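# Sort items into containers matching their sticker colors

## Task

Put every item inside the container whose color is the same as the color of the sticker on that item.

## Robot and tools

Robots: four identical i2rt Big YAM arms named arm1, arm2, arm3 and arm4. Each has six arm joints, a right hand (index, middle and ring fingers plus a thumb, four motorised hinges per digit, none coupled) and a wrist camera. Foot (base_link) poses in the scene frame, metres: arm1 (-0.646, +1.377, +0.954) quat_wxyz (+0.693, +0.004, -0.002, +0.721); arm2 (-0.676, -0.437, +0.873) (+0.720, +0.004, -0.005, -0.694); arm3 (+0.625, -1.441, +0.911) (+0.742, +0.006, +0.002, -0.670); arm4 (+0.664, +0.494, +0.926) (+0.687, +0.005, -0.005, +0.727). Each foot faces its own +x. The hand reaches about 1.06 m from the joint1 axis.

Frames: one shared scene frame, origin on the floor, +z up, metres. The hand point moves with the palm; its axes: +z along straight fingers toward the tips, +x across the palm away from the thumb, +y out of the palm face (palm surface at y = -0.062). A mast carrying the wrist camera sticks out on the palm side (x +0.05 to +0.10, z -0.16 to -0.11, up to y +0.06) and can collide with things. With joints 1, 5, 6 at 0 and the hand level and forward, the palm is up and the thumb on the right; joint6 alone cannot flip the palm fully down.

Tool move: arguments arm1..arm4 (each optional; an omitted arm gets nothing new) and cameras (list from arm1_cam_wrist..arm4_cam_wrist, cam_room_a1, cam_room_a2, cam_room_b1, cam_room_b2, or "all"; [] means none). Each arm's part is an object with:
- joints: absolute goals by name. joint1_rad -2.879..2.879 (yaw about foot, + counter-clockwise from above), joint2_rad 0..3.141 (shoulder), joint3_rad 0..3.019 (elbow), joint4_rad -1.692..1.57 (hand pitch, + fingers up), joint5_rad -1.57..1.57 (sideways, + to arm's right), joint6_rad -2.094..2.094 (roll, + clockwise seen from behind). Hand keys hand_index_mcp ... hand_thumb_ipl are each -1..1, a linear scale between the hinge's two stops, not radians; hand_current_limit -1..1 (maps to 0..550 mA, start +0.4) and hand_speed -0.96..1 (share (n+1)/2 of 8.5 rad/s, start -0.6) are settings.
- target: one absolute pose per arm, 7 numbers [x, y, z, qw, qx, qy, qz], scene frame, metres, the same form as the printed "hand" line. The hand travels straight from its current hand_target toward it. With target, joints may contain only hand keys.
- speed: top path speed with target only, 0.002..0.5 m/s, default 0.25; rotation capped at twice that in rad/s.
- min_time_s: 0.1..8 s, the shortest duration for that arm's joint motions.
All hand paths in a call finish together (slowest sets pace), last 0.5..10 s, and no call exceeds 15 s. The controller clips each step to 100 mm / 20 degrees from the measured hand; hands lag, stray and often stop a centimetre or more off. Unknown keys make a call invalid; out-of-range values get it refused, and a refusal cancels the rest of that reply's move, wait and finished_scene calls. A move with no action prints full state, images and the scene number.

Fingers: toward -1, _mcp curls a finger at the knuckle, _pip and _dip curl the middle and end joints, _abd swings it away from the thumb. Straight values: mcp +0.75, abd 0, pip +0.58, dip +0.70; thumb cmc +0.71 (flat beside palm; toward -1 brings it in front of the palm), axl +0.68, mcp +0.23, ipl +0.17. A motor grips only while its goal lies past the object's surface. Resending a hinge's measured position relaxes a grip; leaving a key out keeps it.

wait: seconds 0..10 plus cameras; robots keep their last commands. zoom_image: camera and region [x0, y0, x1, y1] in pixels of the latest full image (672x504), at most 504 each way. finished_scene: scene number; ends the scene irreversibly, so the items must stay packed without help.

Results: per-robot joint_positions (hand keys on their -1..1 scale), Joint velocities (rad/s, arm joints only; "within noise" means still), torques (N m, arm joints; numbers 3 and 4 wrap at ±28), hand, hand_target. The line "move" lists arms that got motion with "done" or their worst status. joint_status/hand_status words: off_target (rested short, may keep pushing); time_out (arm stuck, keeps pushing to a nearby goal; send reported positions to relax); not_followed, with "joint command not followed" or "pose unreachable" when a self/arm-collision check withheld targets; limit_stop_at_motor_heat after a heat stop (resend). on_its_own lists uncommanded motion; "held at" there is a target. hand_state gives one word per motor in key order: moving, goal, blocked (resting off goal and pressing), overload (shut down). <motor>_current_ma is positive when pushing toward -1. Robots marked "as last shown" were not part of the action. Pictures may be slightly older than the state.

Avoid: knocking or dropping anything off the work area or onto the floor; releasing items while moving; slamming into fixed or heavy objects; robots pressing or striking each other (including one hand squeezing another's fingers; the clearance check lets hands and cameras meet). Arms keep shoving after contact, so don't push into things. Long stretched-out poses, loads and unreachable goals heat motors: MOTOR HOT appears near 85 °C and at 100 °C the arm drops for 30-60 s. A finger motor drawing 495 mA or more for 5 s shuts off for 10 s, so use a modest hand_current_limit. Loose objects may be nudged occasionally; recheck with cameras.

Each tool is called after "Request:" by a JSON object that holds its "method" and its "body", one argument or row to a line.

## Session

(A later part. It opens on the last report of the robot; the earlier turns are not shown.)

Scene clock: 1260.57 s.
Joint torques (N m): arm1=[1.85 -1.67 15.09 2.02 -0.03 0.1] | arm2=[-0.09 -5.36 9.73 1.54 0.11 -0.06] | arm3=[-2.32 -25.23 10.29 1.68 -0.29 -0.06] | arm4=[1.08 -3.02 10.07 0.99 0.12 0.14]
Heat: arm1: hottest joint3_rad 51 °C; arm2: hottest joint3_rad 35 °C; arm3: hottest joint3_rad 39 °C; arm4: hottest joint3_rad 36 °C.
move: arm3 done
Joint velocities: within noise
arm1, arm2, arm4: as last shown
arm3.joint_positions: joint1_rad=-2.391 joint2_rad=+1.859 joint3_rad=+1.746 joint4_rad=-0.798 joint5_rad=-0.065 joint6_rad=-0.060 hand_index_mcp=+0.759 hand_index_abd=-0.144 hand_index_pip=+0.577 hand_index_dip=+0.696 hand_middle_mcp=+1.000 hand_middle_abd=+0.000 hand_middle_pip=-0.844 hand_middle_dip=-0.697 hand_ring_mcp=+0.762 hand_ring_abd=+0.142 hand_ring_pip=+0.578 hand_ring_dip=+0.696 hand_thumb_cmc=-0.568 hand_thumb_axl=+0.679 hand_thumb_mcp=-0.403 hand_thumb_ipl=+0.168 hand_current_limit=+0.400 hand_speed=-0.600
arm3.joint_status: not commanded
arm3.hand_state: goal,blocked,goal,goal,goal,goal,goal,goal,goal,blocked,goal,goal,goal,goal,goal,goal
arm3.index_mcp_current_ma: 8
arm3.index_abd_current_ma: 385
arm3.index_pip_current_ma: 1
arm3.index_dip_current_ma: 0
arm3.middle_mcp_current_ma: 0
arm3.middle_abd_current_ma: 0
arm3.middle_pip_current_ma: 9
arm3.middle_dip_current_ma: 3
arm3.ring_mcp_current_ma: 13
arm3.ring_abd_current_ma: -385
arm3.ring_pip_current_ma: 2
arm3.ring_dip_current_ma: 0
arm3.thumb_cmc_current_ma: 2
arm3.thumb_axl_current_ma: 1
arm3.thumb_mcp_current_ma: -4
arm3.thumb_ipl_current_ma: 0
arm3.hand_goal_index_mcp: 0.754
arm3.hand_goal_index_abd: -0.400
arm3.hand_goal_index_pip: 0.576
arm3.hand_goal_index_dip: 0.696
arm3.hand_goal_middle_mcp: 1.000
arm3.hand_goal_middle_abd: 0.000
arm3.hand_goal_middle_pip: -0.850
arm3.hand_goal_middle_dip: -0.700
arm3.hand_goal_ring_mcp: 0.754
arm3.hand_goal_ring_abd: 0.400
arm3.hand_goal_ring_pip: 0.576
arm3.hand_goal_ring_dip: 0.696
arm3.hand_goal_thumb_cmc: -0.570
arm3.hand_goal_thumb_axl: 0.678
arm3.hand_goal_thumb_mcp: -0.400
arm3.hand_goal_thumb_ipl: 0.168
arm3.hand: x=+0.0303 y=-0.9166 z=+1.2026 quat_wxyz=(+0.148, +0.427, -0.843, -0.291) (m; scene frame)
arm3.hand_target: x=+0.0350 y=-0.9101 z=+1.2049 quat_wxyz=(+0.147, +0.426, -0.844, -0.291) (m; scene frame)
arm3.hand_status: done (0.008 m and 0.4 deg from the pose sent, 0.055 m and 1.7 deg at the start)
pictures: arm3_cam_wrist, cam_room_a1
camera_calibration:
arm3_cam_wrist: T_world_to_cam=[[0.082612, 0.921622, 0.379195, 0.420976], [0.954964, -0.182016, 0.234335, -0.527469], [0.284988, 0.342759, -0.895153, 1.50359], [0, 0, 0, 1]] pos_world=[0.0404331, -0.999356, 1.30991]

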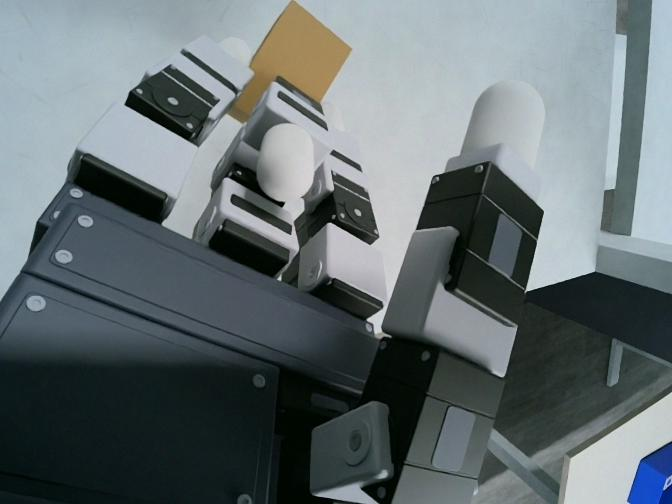

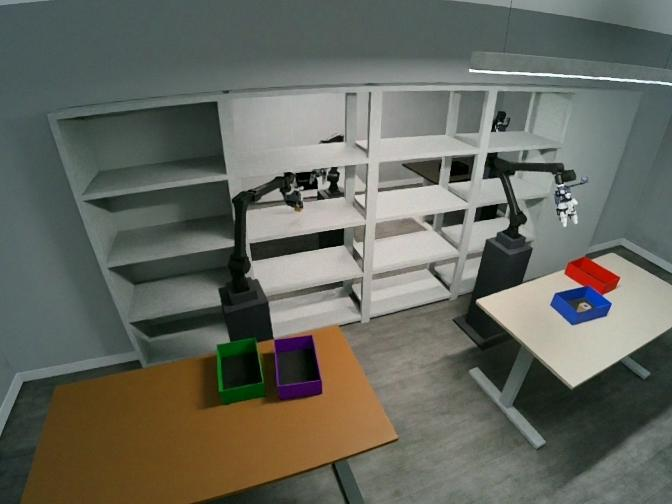

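Request:
{"method": "move", "body": {
  "arm3": {"target":[0.17,-1.005,1.22,0.1465,0.4256,-0.8444,-0.2907],"speed":0.2}
}}

Request:
{"method": "move", "body": {
  "arm3": {"target":[0.35,-1.14,1.28,0.1465,0.4256,-0.8444,-0.2907],"speed":0.25}
}}

Request:
{"method": "move", "body": {
  "arm3": {"joints":{"joint2_rad":0.75,"joint3_rad":1.25,"joint4_rad":-1.5,"joint5_rad":0,"joint6_rad":0},"min_time_s":1.2}
}}

Request:
{"method": "move", "body": {
  "arm3": {"joints":{"joint1_rad":0.0},"min_time_s":3.5}
}}

Request:
{"method": "move", "body": {
  "arm3": {"joints":{"joint1_rad":1.361,"joint2_rad":1.15,"joint3_rad":1.25,"joint4_rad":-1.3},"min_time_s":2.5},
  "cameras": ["arm3_cam_wrist","cam_room_a1"]
}}

Scene clock: 1279.00 s.
Joint torques (N m): arm1=[1.9 -1.67 15.13 2 -0.04 0.11] | arm2=[-0.03 -5.48 9.73 1.57 0.11 -0.07] | arm3=[-2.02 -16.91 8.88 2.95 -0.33 -0.09] | arm4=[0.79 -3.02 10.02 1.01 0.11 0.16]
Heat: arm1: hottest joint3_rad 51 °C; arm2: hottest joint3_rad 35 °C; arm3: hottest joint3_rad 39 °C; arm4: hottest joint3_rad 36 °C.
move: arm3 done
Joint velocities: within noise
arm1, arm2, arm4: as last shown
arm3.joint_positions: joint1_rad=-2.436 joint2_rad=+1.427 joint3_rad=+1.266 joint4_rad=-0.764 joint5_rad=-0.091 joint6_rad=-0.091 hand_index_mcp=+0.760 hand_index_abd=-0.144 hand_index_pip=+0.577 hand_index_dip=+0.696 hand_middle_mcp=+1.000 hand_middle_abd=+0.000 hand_middle_pip=-0.844 hand_middle_dip=-0.697 hand_ring_mcp=+0.764 hand_ring_abd=+0.142 hand_ring_pip=+0.578 hand_ring_dip=+0.696 hand_thumb_cmc=-0.568 hand_thumb_axl=+0.679 hand_thumb_mcp=-0.403 hand_thumb_ipl=+0.168 hand_current_limit=+0.400 hand_speed=-0.600
arm3.joint_status: not commanded
arm3.hand_state: goal,blocked,goal,goal,goal,goal,goal,goal,goal,blocked,goal,goal,goal,goal,goal,goal
arm3.index_mcp_current_ma: 10
arm3.index_abd_current_ma: 385
arm3.index_pip_current_ma: 1
arm3.index_dip_current_ma: 0
arm3.middle_mcp_current_ma: 0
arm3.middle_abd_current_ma: 0
arm3.middle_pip_current_ma: 9
arm3.middle_dip_current_ma: 3
arm3.ring_mcp_current_ma: 17
arm3.ring_abd_current_ma: -385
arm3.ring_pip_current_ma: 3
arm3.ring_dip_current_ma: 0
arm3.thumb_cmc_current_ma: 2
arm3.thumb_axl_current_ma: 1
arm3.thumb_mcp_current_ma: -4
arm3.thumb_ipl_current_ma: 0
arm3.hand_goal_index_mcp: 0.754
arm3.hand_goal_index_abd: -0.400
arm3.hand_goal_index_pip: 0.576
arm3.hand_goal_index_dip: 0.696
arm3.hand_goal_middle_mcp: 1.000
arm3.hand_goal_middle_abd: 0.000
arm3.hand_goal_middle_pip: -0.850
arm3.hand_goal_middle_dip: -0.700
arm3.hand_goal_ring_mcp: 0.754
arm3.hand_goal_ring_abd: 0.400
arm3.hand_goal_ring_pip: 0.576
arm3.hand_goal_ring_dip: 0.696
arm3.hand_goal_thumb_cmc: -0.570
arm3.hand_goal_thumb_axl: 0.678
arm3.hand_goal_thumb_mcp: -0.400
arm3.hand_goal_thumb_ipl: 0.168
arm3.hand: x=+0.1678 y=-1.0095 z=+1.2216 quat_wxyz=(+0.147, +0.426, -0.846, -0.285) (m; scene frame)
arm3.hand_target: x=+0.1699 y=-1.0051 z=+1.2200 quat_wxyz=(+0.146, +0.426, -0.844, -0.291) (m; scene frame)
arm3.hand_status: done (0.005 m and 0.6 deg from the pose sent, 0.166 m and 0.4 deg at the start)
pictures: none

Scene clock: 1280.70 s.
Joint torques (N m): arm1=[1.79 -1.44 15.06 2.1 -0.05 0.11] | arm2=[0.03 -5.36 9.65 1.55 0.11 -0.05] | arm3=[-1.9 -4.72 8.77 1.65 -0.44 -0.09] | arm4=[1.14 -3.02 10.06 1.03 0.13 0.14]
Heat: arm1: hottest joint3_rad 51 °C; arm2: hottest joint3_rad 35 °C; arm3: hottest joint3_rad 39 °C; arm4: hottest joint3_rad 36 °C.
move: arm3 off_target
Joint velocities: within noise
arm1, arm2, arm4: as last shown
arm3.joint_positions: joint1_rad=-2.563 joint2_rad=+0.817 joint3_rad=+0.981 joint4_rad=-1.067 joint5_rad=-0.168 joint6_rad=-0.192 hand_index_mcp=+0.761 hand_index_abd=-0.144 hand_index_pip=+0.577 hand_index_dip=+0.696 hand_middle_mcp=+1.000 hand_middle_abd=+0.000 hand_middle_pip=-0.844 hand_middle_dip=-0.697 hand_ring_mcp=+0.765 hand_ring_abd=+0.142 hand_ring_pip=+0.579 hand_ring_dip=+0.696 hand_thumb_cmc=-0.568 hand_thumb_axl=+0.679 hand_thumb_mcp=-0.403 hand_thumb_ipl=+0.168 hand_current_limit=+0.400 hand_speed=-0.600
arm3.joint_status: not commanded
arm3.hand_state: goal,blocked,goal,goal,goal,goal,goal,goal,goal,blocked,goal,goal,goal,goal,goal,goal
arm3.index_mcp_current_ma: 10
arm3.index_abd_current_ma: 385
arm3.index_pip_current_ma: 1
arm3.index_dip_current_ma: 0
arm3.middle_mcp_current_ma: 0
arm3.middle_abd_current_ma: 0
arm3.middle_pip_current_ma: 9
arm3.middle_dip_current_ma: 3
arm3.ring_mcp_current_ma: 19
arm3.ring_abd_current_ma: -385
arm3.ring_pip_current_ma: 3
arm3.ring_dip_current_ma: 0
arm3.thumb_cmc_current_ma: 2
arm3.thumb_axl_current_ma: 1
arm3.thumb_mcp_current_ma: -4
arm3.thumb_ipl_current_ma: 0
arm3.hand_goal_index_mcp: 0.754
arm3.hand_goal_index_abd: -0.400
arm3.hand_goal_index_pip: 0.576
arm3.hand_goal_index_dip: 0.696
arm3.hand_goal_middle_mcp: 1.000
arm3.hand_goal_middle_abd: 0.000
arm3.hand_goal_middle_pip: -0.850
arm3.hand_goal_middle_dip: -0.700
arm3.hand_goal_ring_mcp: 0.754
arm3.hand_goal_ring_abd: 0.400
arm3.hand_goal_ring_pip: 0.576
arm3.hand_goal_ring_dip: 0.696
arm3.hand_goal_thumb_cmc: -0.570
arm3.hand_goal_thumb_axl: 0.678
arm3.hand_goal_thumb_mcp: -0.400
arm3.hand_goal_thumb_ipl: 0.168
arm3.hand: x=+0.3477 y=-1.1410 z=+1.2902 quat_wxyz=(+0.151, +0.424, -0.840, -0.302) (m; scene frame)
arm3.hand_target: x=+0.3500 y=-1.1401 z=+1.2802 quat_wxyz=(+0.147, +0.425, -0.844, -0.291) (m; scene frame)
arm3.hand_status: off_target (0.011 m and 1.4 deg from the pose sent, 0.232 m and 0.6 deg at the start)
pictures: none

Scene clock: 1282.43 s.
Joint torques (N m): arm1=[1.96 -1.55 15.12 2.09 -0.03 0.1] | arm2=[-0.21 -5.42 9.69 1.52 0.11 -0.06] | arm3=[-1.9 -3.02 12.62 1.42 -0.04 0.07] | arm4=[1.14 -3.19 10.1 0.98 0.12 0.14]
Heat: arm1: hottest joint3_rad 51 °C; arm2: hottest joint3_rad 35 °C; arm3: hottest joint3_rad 39 °C; arm4: hottest joint3_rad 36 °C.
move: arm3 done
Joint velocities: within noise
arm1, arm2, arm4: as last shown
arm3.joint_positions: joint1_rad=-2.563 joint2_rad=+0.753 joint3_rad=+1.194 joint4_rad=-1.489 joint5_rad=-0.002 joint6_rad=-0.009 hand_index_mcp=+0.761 hand_index_abd=-0.145 hand_index_pip=+0.577 hand_index_dip=+0.696 hand_middle_mcp=+1.000 hand_middle_abd=+0.000 hand_middle_pip=-0.844 hand_middle_dip=-0.697 hand_ring_mcp=+0.765 hand_ring_abd=+0.142 hand_ring_pip=+0.579 hand_ring_dip=+0.696 hand_thumb_cmc=-0.568 hand_thumb_axl=+0.679 hand_thumb_mcp=-0.403 hand_thumb_ipl=+0.168 hand_current_limit=+0.400 hand_speed=-0.600
arm3.joint_status: all done
arm3.hand_state: goal,blocked,goal,goal,goal,goal,goal,goal,goal,blocked,goal,goal,goal,goal,goal,goal
arm3.index_mcp_current_ma: 10
arm3.index_abd_current_ma: 385
arm3.index_pip_current_ma: 1
arm3.index_dip_current_ma: 0
arm3.middle_mcp_current_ma: 0
arm3.middle_abd_current_ma: 0
arm3.middle_pip_current_ma: 9
arm3.middle_dip_current_ma: 3
arm3.ring_mcp_current_ma: 19
arm3.ring_abd_current_ma: -385
arm3.ring_pip_current_ma: 3
arm3.ring_dip_current_ma: 0
arm3.thumb_cmc_current_ma: 2
arm3.thumb_axl_current_ma: 1
arm3.thumb_mcp_current_ma: -4
arm3.thumb_ipl_current_ma: 0
arm3.hand_goal_index_mcp: 0.754
arm3.hand_goal_index_abd: -0.400
arm3.hand_goal_index_pip: 0.576
arm3.hand_goal_index_dip: 0.696
arm3.hand_goal_middle_mcp: 1.000
arm3.hand_goal_middle_abd: 0.000
arm3.hand_goal_middle_pip: -0.850
arm3.hand_goal_middle_dip: -0.700
arm3.hand_goal_ring_mcp: 0.754
arm3.hand_goal_ring_abd: 0.400
arm3.hand_goal_ring_pip: 0.576
arm3.hand_goal_ring_dip: 0.696
arm3.hand_goal_thumb_cmc: -0.570
arm3.hand_goal_thumb_axl: 0.678
arm3.hand_goal_thumb_mcp: -0.400
arm3.hand_goal_thumb_ipl: 0.168
arm3.hand: x=+0.4296 y=-1.1724 z=+1.3440 quat_wxyz=(+0.082, +0.327, -0.908, -0.249) (m; scene frame)
arm3.hand_target: x=+0.4347 y=-1.1730 z=+1.3728 quat_wxyz=(+0.089, +0.317, -0.905, -0.271) (m; scene frame)
arm3.hand_status: not commanded
pictures: none

Scene clock: 1286.27 s.
Joint torques (N m): arm1=[1.79 -1.55 15.15 2 -0.04 0.1] | arm2=[-0.09 -5.48 9.69 1.58 0.12 -0.06] | arm3=[-0.73 -3.43 12.66 1.36 -0.07 0.06] | arm4=[0.79 -2.96 10.09 1.01 0.11 0.16]
Heat: arm1: hottest joint3_rad 51 °C; arm2: hottest joint3_rad 35 °C; arm3: hottest joint3_rad 40 °C; arm4: hottest joint3_rad 36 °C.
move: arm3 done
Joint velocities: within noise
arm1.joint_positions: joint1_rad=-2.202 joint2_rad=+0.701 joint3_rad=+1.153 joint4_rad=-1.389 joint5_rad=+0.014 joint6_rad=+0.005 hand_index_mcp=+0.758 hand_index_abd=+0.097 hand_index_pip=+0.577 hand_index_dip=+0.698 hand_middle_mcp=+1.000 hand_middle_abd=+0.001 hand_middle_pip=-0.851 hand_middle_dip=-0.697 hand_ring_mcp=+0.761 hand_ring_abd=-0.096 hand_ring_pip=+0.577 hand_ring_dip=+0.694 hand_thumb_cmc=-0.568 hand_thumb_axl=+0.677 hand_thumb_mcp=-0.403 hand_thumb_ipl=+0.168 hand_current_limit=+0.400 hand_speed=-0.600
arm1.joint_status: not commanded
arm1.hand_state: goal,goal,goal,goal,goal,goal,goal,goal,goal,goal,goal,goal,goal,goal,goal,goal
arm1.index_mcp_current_ma: 14
arm1.index_abd_current_ma: -9
arm1.index_pip_current_ma: 2
arm1.index_dip_current_ma: 7
arm1.middle_mcp_current_ma: 0
arm1.middle_abd_current_ma: 2
arm1.middle_pip_current_ma: -2
arm1.middle_dip_current_ma: 8
arm1.ring_mcp_current_ma: 27
arm1.ring_abd_current_ma: 12
arm1.ring_pip_current_ma: 3
arm1.ring_dip_current_ma: -5
arm1.thumb_cmc_current_ma: 6
arm1.thumb_axl_current_ma: -2
arm1.thumb_mcp_current_ma: -12
arm1.thumb_ipl_current_ma: -1
arm1.hand_goal_index_mcp: 0.754
arm1.hand_goal_index_abd: 0.100
arm1.hand_goal_index_pip: 0.576
arm1.hand_goal_index_dip: 0.696
arm1.hand_goal_middle_mcp: 1.000
arm1.hand_goal_middle_abd: 0.000
arm1.hand_goal_middle_pip: -0.850
arm1.hand_goal_middle_dip: -0.700
arm1.hand_goal_ring_mcp: 0.754
arm1.hand_goal_ring_abd: -0.100
arm1.hand_goal_ring_pip: 0.576
arm1.hand_goal_ring_dip: 0.696
arm1.hand_goal_thumb_cmc: -0.570
arm1.hand_goal_thumb_axl: 0.678
arm1.hand_goal_thumb_mcp: -0.400
arm1.hand_goal_thumb_ipl: 0.168
arm1.hand: x=-0.3812 y=+1.1644 z=+1.3951 quat_wxyz=(+0.273, +0.842, +0.443, +0.141) (m; scene frame)
arm1.hand_target: x=-0.3833 y=+1.1672 z=+1.4194 quat_wxyz=(+0.288, +0.838, +0.439, +0.151) (m; scene frame)
arm1.hand_status: not commanded
arm2: as last shown
arm3.joint_positions: joint1_rad=-0.006 joint2_rad=+0.753 joint3_rad=+1.194 joint4_rad=-1.489 joint5_rad=-0.001 joint6_rad=-0.007 hand_index_mcp=+0.761 hand_index_abd=-0.145 hand_index_pip=+0.577 hand_index_dip=+0.696 hand_middle_mcp=+1.000 hand_middle_abd=+0.000 hand_middle_pip=-0.844 hand_middle_dip=-0.697 hand_ring_mcp=+0.765 hand_ring_abd=+0.142 hand_ring_pip=+0.579 hand_ring_dip=+0.696 hand_thumb_cmc=-0.568 hand_thumb_axl=+0.679 hand_thumb_mcp=-0.403 hand_thumb_ipl=+0.168 hand_current_limit=+0.400 hand_speed=-0.600
arm3.joint_status: all done
arm3.hand_state: goal,blocked,goal,goal,goal,goal,goal,goal,goal,blocked,goal,goal,goal,goal,goal,goal
arm3.index_mcp_current_ma: 10
arm3.index_abd_current_ma: 385
arm3.index_pip_current_ma: 1
arm3.index_dip_current_ma: 0
arm3.middle_mcp_current_ma: 0
arm3.middle_abd_current_ma: 0
arm3.middle_pip_current_ma: 9
arm3.middle_dip_current_ma: 3
arm3.ring_mcp_current_ma: 19
arm3.ring_abd_current_ma: -385
arm3.ring_pip_current_ma: 3
arm3.ring_dip_current_ma: 0
arm3.thumb_cmc_current_ma: 2
arm3.thumb_axl_current_ma: 1
arm3.thumb_mcp_current_ma: -4
arm3.thumb_ipl_current_ma: 0
arm3.hand_goal_index_mcp: 0.754
arm3.hand_goal_index_abd: -0.400
arm3.hand_goal_index_pip: 0.576
arm3.hand_goal_index_dip: 0.696
arm3.hand_goal_middle_mcp: 1.000
arm3.hand_goal_middle_abd: 0.000
arm3.hand_goal_middle_pip: -0.850
arm3.hand_goal_middle_dip: -0.700
arm3.hand_goal_ring_mcp: 0.754
arm3.hand_goal_ring_abd: 0.400
arm3.hand_goal_ring_pip: 0.576
arm3.hand_goal_ring_dip: 0.696
arm3.hand_goal_thumb_cmc: -0.570
arm3.hand_goal_thumb_axl: 0.678
arm3.hand_goal_thumb_mcp: -0.400
arm3.hand_goal_thumb_ipl: 0.168
arm3.hand: x=+0.6326 y=-1.7820 z=+1.3376 quat_wxyz=(+0.253, +0.966, +0.049, +0.015) (m; scene frame)
arm3.hand_target: x=+0.6331 y=-1.7792 z=+1.3664 quat_wxyz=(+0.275, +0.960, +0.048, +0.017) (m; scene frame)
arm3.hand_status: not commanded
arm4.joint_positions: joint1_rad=-1.517 joint2_rad=+0.893 joint3_rad=+1.198 joint4_rad=-1.291 joint5_rad=+0.030 joint6_rad=+0.027 hand_index_mcp=+0.760 hand_index_abd=+0.116 hand_index_pip=+0.580 hand_index_dip=+0.696 hand_middle_mcp=+1.000 hand_middle_abd=+0.000 hand_middle_pip=-0.843 hand_middle_dip=-0.698 hand_ring_mcp=+0.756 hand_ring_abd=-0.116 hand_ring_pip=+0.575 hand_ring_dip=+0.696 hand_thumb_cmc=-0.568 hand_thumb_axl=+0.679 hand_thumb_mcp=-0.402 hand_thumb_ipl=+0.168 hand_current_limit=+0.400 hand_speed=-0.600
arm4.joint_status: not commanded
arm4.hand_state: goal,goal,goal,goal,goal,goal,goal,goal,goal,goal,goal,goal,goal,goal,goal,goal
arm4.index_mcp_current_ma: 29
arm4.index_abd_current_ma: -16
arm4.index_pip_current_ma: 18
arm4.index_dip_current_ma: 1
arm4.middle_mcp_current_ma: -1
arm4.middle_abd_current_ma: 1
arm4.middle_pip_current_ma: 33
arm4.middle_dip_current_ma: 11
arm4.ring_mcp_current_ma: 12
arm4.ring_abd_current_ma: 16
arm4.ring_pip_current_ma: -3
arm4.ring_dip_current_ma: 0
arm4.thumb_cmc_current_ma: 10
arm4.thumb_axl_current_ma: 5
arm4.thumb_mcp_current_ma: -14
arm4.thumb_ipl_current_ma: -2
arm4.hand_goal_index_mcp: 0.754
arm4.hand_goal_index_abd: 0.120
arm4.hand_goal_index_pip: 0.576
arm4.hand_goal_index_dip: 0.696
arm4.hand_goal_middle_mcp: 1.000
arm4.hand_goal_middle_abd: 0.000
arm4.hand_goal_middle_pip: -0.850
arm4.hand_goal_middle_dip: -0.700
arm4.hand_goal_ring_mcp: 0.754
arm4.hand_goal_ring_abd: -0.120
arm4.hand_goal_ring_pip: 0.576
arm4.hand_goal_ring_dip: 0.696
arm4.hand_goal_thumb_cmc: -0.570
arm4.hand_goal_thumb_axl: 0.678
arm4.hand_goal_thumb_mcp: -0.400
arm4.hand_goal_thumb_ipl: 0.168
arm4.hand: x=+1.0732 y=+0.5020 z=+1.3493 quat_wxyz=(+0.195, +0.653, +0.700, +0.213) (m; scene frame)
arm4.hand_target: x=+1.0735 y=+0.5080 z=+1.3456 quat_wxyz=(+0.189, +0.652, +0.704, +0.209) (m; scene frame)
arm4.hand_status: not commanded
pictures: none

Scene clock: 1289.27 s.
Joint torques (N m): arm1=[1.96 -1.44 15.15 1.99 -0.03 0.1] | arm2=[-0.32 -5.3 9.7 1.57 0.11 -0.06] | arm3=[-1.14 -10.29 13.05 2.21 -0.11 0.06] | arm4=[0.97 -3.08 10.13 0.94 0.12 0.15]
Heat: arm1: hottest joint3_rad 51 °C; arm2: hottest joint3_rad 35 °C; arm3: hottest joint3_rad 41 °C; arm4: hottest joint3_rad 36 °C.
move: arm3 done
Joint velocities: within noise
arm1, arm4: as last shown
arm2.joint_positions: joint1_rad=+0.904 joint2_rad=+0.936 joint3_rad=+1.012 joint4_rad=-0.991 joint5_rad=+0.009 joint6_rad=+0.005 hand_index_mcp=+0.757 hand_index_abd=+0.097 hand_index_pip=+0.575 hand_index_dip=+0.693 hand_middle_mcp=+1.000 hand_middle_abd=+0.001 hand_middle_pip=-0.848 hand_middle_dip=-0.698 hand_ring_mcp=+0.758 hand_ring_abd=-0.097 hand_ring_pip=+0.575 hand_ring_dip=+0.693 hand_thumb_cmc=-0.568 hand_thumb_axl=+0.677 hand_thumb_mcp=-0.402 hand_thumb_ipl=+0.168 hand_current_limit=+0.400 hand_speed=-0.600
arm2.joint_status: not commanded
arm2.hand_state: goal,goal,goal,goal,goal,goal,goal,goal,goal,goal,goal,goal,goal,goal,goal,goal
arm2.index_mcp_current_ma: 0
arm2.index_abd_current_ma: 0
arm2.index_pip_current_ma: 0
arm2.index_dip_current_ma: 0
arm2.middle_mcp_current_ma: 0
arm2.middle_abd_current_ma: 0
arm2.middle_pip_current_ma: 0
arm2.middle_dip_current_ma: 0
arm2.ring_mcp_current_ma: 0
arm2.ring_abd_current_ma: 0
arm2.ring_pip_current_ma: 0
arm2.ring_dip_current_ma: 0
arm2.thumb_cmc_current_ma: 0
arm2.thumb_axl_current_ma: 0
arm2.thumb_mcp_current_ma: 0
arm2.thumb_ipl_current_ma: 0
arm2.hand_goal_index_mcp: 0.754
arm2.hand_goal_index_abd: 0.100
arm2.hand_goal_index_pip: 0.576
arm2.hand_goal_index_dip: 0.696
arm2.hand_goal_middle_mcp: 1.000
arm2.hand_goal_middle_abd: 0.000
arm2.hand_goal_middle_pip: -0.850
arm2.hand_goal_middle_dip: -0.700
arm2.hand_goal_ring_mcp: 0.754
arm2.hand_goal_ring_abd: -0.100
arm2.hand_goal_ring_pip: 0.576
arm2.hand_goal_ring_dip: 0.696
arm2.hand_goal_thumb_cmc: -0.570
arm2.hand_goal_thumb_axl: 0.678
arm2.hand_goal_thumb_mcp: -0.400
arm2.hand_goal_thumb_ipl: 0.168
arm2.hand: x=-0.3310 y=-0.7225 z=+1.2387 quat_wxyz=(+0.292, +0.845, +0.424, +0.147) (m; scene frame)
arm2.hand_target: x=-0.3301 y=-0.7201 z=+1.2401 quat_wxyz=(+0.291, +0.844, +0.426, +0.146) (m; scene frame)
arm2.hand_status: not commanded
arm3.joint_positions: joint1_rad=+1.362 joint2_rad=+1.147 joint3_rad=+1.194 joint4_rad=-1.318 joint5_rad=-0.001 joint6_rad=-0.007 hand_index_mcp=+0.760 hand_index_abd=-0.145 hand_index_pip=+0.577 hand_index_dip=+0.696 hand_middle_mcp=+1.000 hand_middle_abd=+0.000 hand_middle_pip=-0.844 hand_middle_dip=-0.697 hand_ring_mcp=+0.764 hand_ring_abd=+0.142 hand_ring_pip=+0.579 hand_ring_dip=+0.696 hand_thumb_cmc=-0.568 hand_thumb_axl=+0.679 hand_thumb_mcp=-0.403 hand_thumb_ipl=+0.168 hand_current_limit=+0.400 hand_speed=-0.600
arm3.joint_status: all done
arm3.hand_state: goal,blocked,goal,goal,goal,goal,goal,goal,goal,blocked,goal,goal,goal,goal,goal,goal
arm3.index_mcp_current_ma: 9
arm3.index_abd_current_ma: 385
arm3.index_pip_current_ma: 1
arm3.index_dip_current_ma: 0
arm3.middle_mcp_current_ma: 0
arm3.middle_abd_current_ma: 0
arm3.middle_pip_current_ma: 9
arm3.middle_dip_current_ma: 3
arm3.ring_mcp_current_ma: 19
arm3.ring_abd_current_ma: -385
arm3.ring_pip_current_ma: 3
arm3.ring_dip_current_ma: 0
arm3.thumb_cmc_current_ma: 2
arm3.thumb_axl_current_ma: 1
arm3.thumb_mcp_current_ma: -4
arm3.thumb_ipl_current_ma: 0
arm3.hand_goal_index_mcp: 0.754
arm3.hand_goal_index_abd: -0.400
arm3.hand_goal_index_pip: 0.576
arm3.hand_goal_index_dip: 0.696
arm3.hand_goal_middle_mcp: 1.000
arm3.hand_goal_middle_abd: 0.000
arm3.hand_goal_middle_pip: -0.850
arm3.hand_goal_middle_dip: -0.700
arm3.hand_goal_ring_mcp: 0.754
arm3.hand_goal_ring_abd: 0.400
arm3.hand_goal_ring_pip: 0.576
arm3.hand_goal_ring_dip: 0.696
arm3.hand_goal_thumb_cmc: -0.570
arm3.hand_goal_thumb_axl: 0.678
arm3.hand_goal_thumb_mcp: -0.400
arm3.hand_goal_thumb_ipl: 0.168
arm3.hand: x=+1.0823 y=-1.5175 z=+1.2232 quat_wxyz=(+0.109, +0.734, +0.662, +0.106) (m; scene frame)
arm3.hand_target: x=+1.0961 y=-1.5204 z=+1.2550 quat_wxyz=(+0.134, +0.732, +0.655, +0.129) (m; scene frame)
arm3.hand_status: not commanded
pictures: arm3_cam_wrist, cam_room_a1
camera_calibration:
arm3_cam_wrist: T_world_to_cam=[[0.498141, -0.848645, 0.177922, -2.00976], [-0.777103, -0.345913, 0.52579, -0.376879], [-0.384664, -0.400181, -0.831799, 0.947929], [0, 0, 0, 1]] pos_world=[1.0729, -1.4566, 1.34422]

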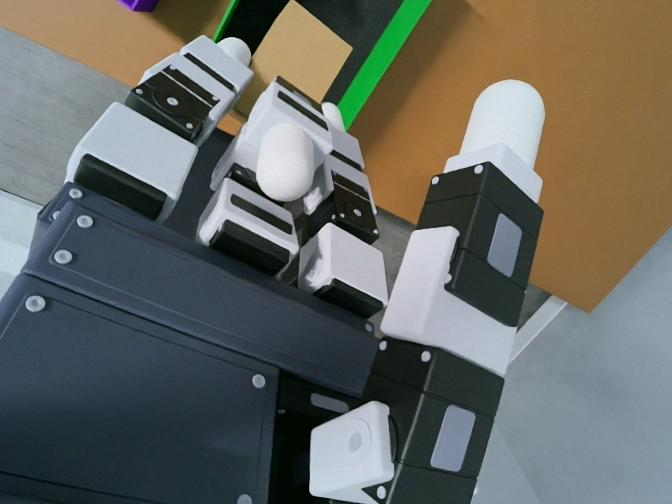

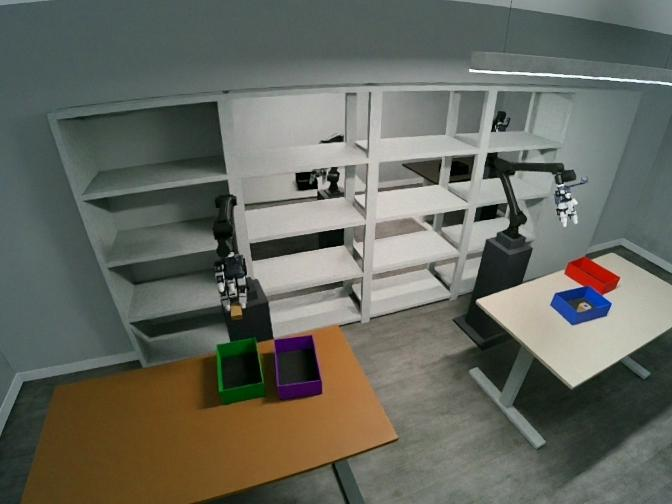

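Request:
{"method": "move", "body": {
  "arm3": {"target":[1.188,-1.512,1.06,0.1711,0.6862,0.6862,0.1711],"speed":0.2},
  "cameras": ["arm3_cam_wrist","cam_room_a1"]
}}

Request:
{"method": "zoom_image", "body": {
  "camera": "cam_room_a1",
  "region": [190, 290, 330, 420]
}}

Scene clock: 1303.53 s.
Joint torques (N m): arm1=[2.02 -1.61 15.12 2.04 -0.03 0.11] | arm2=[0.03 -5.48 9.7 1.52 0.11 -0.06] | arm3=[-0.97 -16.09 8.03 2.66 -0.32 -0.07] | arm4=[0.97 -3.14 10.09 0.98 0.12 0.15]
Heat: arm1: hottest joint3_rad 51 °C; arm2: hottest joint3_rad 35 °C; arm3: hottest joint3_rad 43 °C; arm4: hottest joint3_rad 36 °C.
move: arm3 done
Joint velocities: within noise
arm1, arm2, arm4: as last shown
arm3.joint_positions: joint1_rad=+1.362 joint2_rad=+1.455 joint3_rad=+0.938 joint4_rad=-0.593 joint5_rad=-0.037 joint6_rad=-0.092 hand_index_mcp=+0.758 hand_index_abd=-0.145 hand_index_pip=+0.577 hand_index_dip=+0.696 hand_middle_mcp=+1.000 hand_middle_abd=+0.000 hand_middle_pip=-0.844 hand_middle_dip=-0.697 hand_ring_mcp=+0.764 hand_ring_abd=+0.142 hand_ring_pip=+0.579 hand_ring_dip=+0.696 hand_thumb_cmc=-0.568 hand_thumb_axl=+0.679 hand_thumb_mcp=-0.403 hand_thumb_ipl=+0.168 hand_current_limit=+0.400 hand_speed=-0.600
arm3.joint_status: not commanded
arm3.hand_state: goal,blocked,goal,goal,goal,goal,goal,goal,goal,blocked,goal,goal,goal,goal,goal,goal
arm3.index_mcp_current_ma: 5
arm3.index_abd_current_ma: 385
arm3.index_pip_current_ma: 1
arm3.index_dip_current_ma: 0
arm3.middle_mcp_current_ma: 0
arm3.middle_abd_current_ma: 0
arm3.middle_pip_current_ma: 9
arm3.middle_dip_current_ma: 3
arm3.ring_mcp_current_ma: 17
arm3.ring_abd_current_ma: -385
arm3.ring_pip_current_ma: 3
arm3.ring_dip_current_ma: 0
arm3.thumb_cmc_current_ma: 2
arm3.thumb_axl_current_ma: 1
arm3.thumb_mcp_current_ma: -4
arm3.thumb_ipl_current_ma: 0
arm3.hand_goal_index_mcp: 0.754
arm3.hand_goal_index_abd: -0.400
arm3.hand_goal_index_pip: 0.576
arm3.hand_goal_index_dip: 0.696
arm3.hand_goal_middle_mcp: 1.000
arm3.hand_goal_middle_abd: 0.000
arm3.hand_goal_middle_pip: -0.850
arm3.hand_goal_middle_dip: -0.700
arm3.hand_goal_ring_mcp: 0.754
arm3.hand_goal_ring_abd: 0.400
arm3.hand_goal_ring_pip: 0.576
arm3.hand_goal_ring_dip: 0.696
arm3.hand_goal_thumb_cmc: -0.570
arm3.hand_goal_thumb_axl: 0.678
arm3.hand_goal_thumb_mcp: -0.400
arm3.hand_goal_thumb_ipl: 0.168
arm3.hand: x=+1.1855 y=-1.5129 z=+1.0552 quat_wxyz=(+0.163, +0.691, +0.684, +0.164) (m; scene frame)
arm3.hand_target: x=+1.1879 y=-1.5120 z=+1.0601 quat_wxyz=(+0.171, +0.686, +0.686, +0.171) (m; scene frame)
arm3.hand_status: done (0.006 m and 1.4 deg from the pose sent, 0.194 m and 12.1 deg at the start)
pictures: arm3_cam_wrist, cam_room_a1
camera_calibration:
arm3_cam_wrist: T_world_to_cam=[[0.536022, -0.798162, 0.274988, -2.09828], [-0.818186, -0.410922, 0.402137, -0.125964], [-0.207971, -0.440546, -0.873308, 0.62306], [0, 0, 0, 1]] pos_world=[1.15124, -1.45205, 1.17178]

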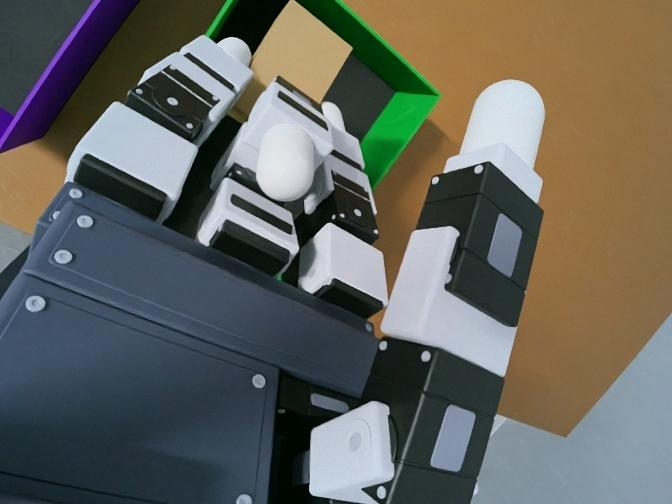

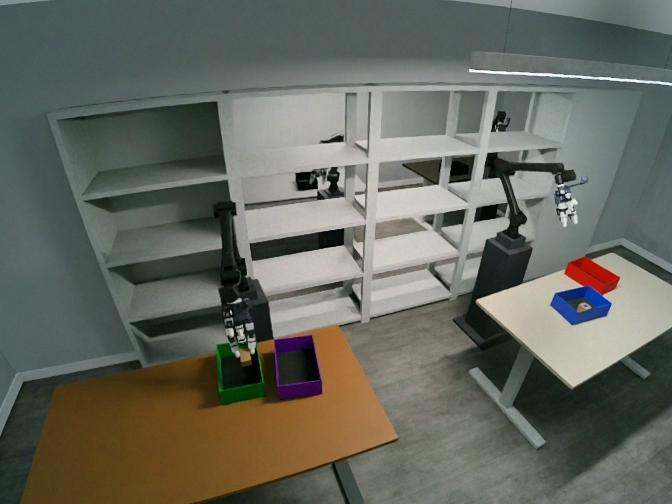

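Scaled by 3.600 from the camera's 672x504 image, which has a finer 960x720 frame.

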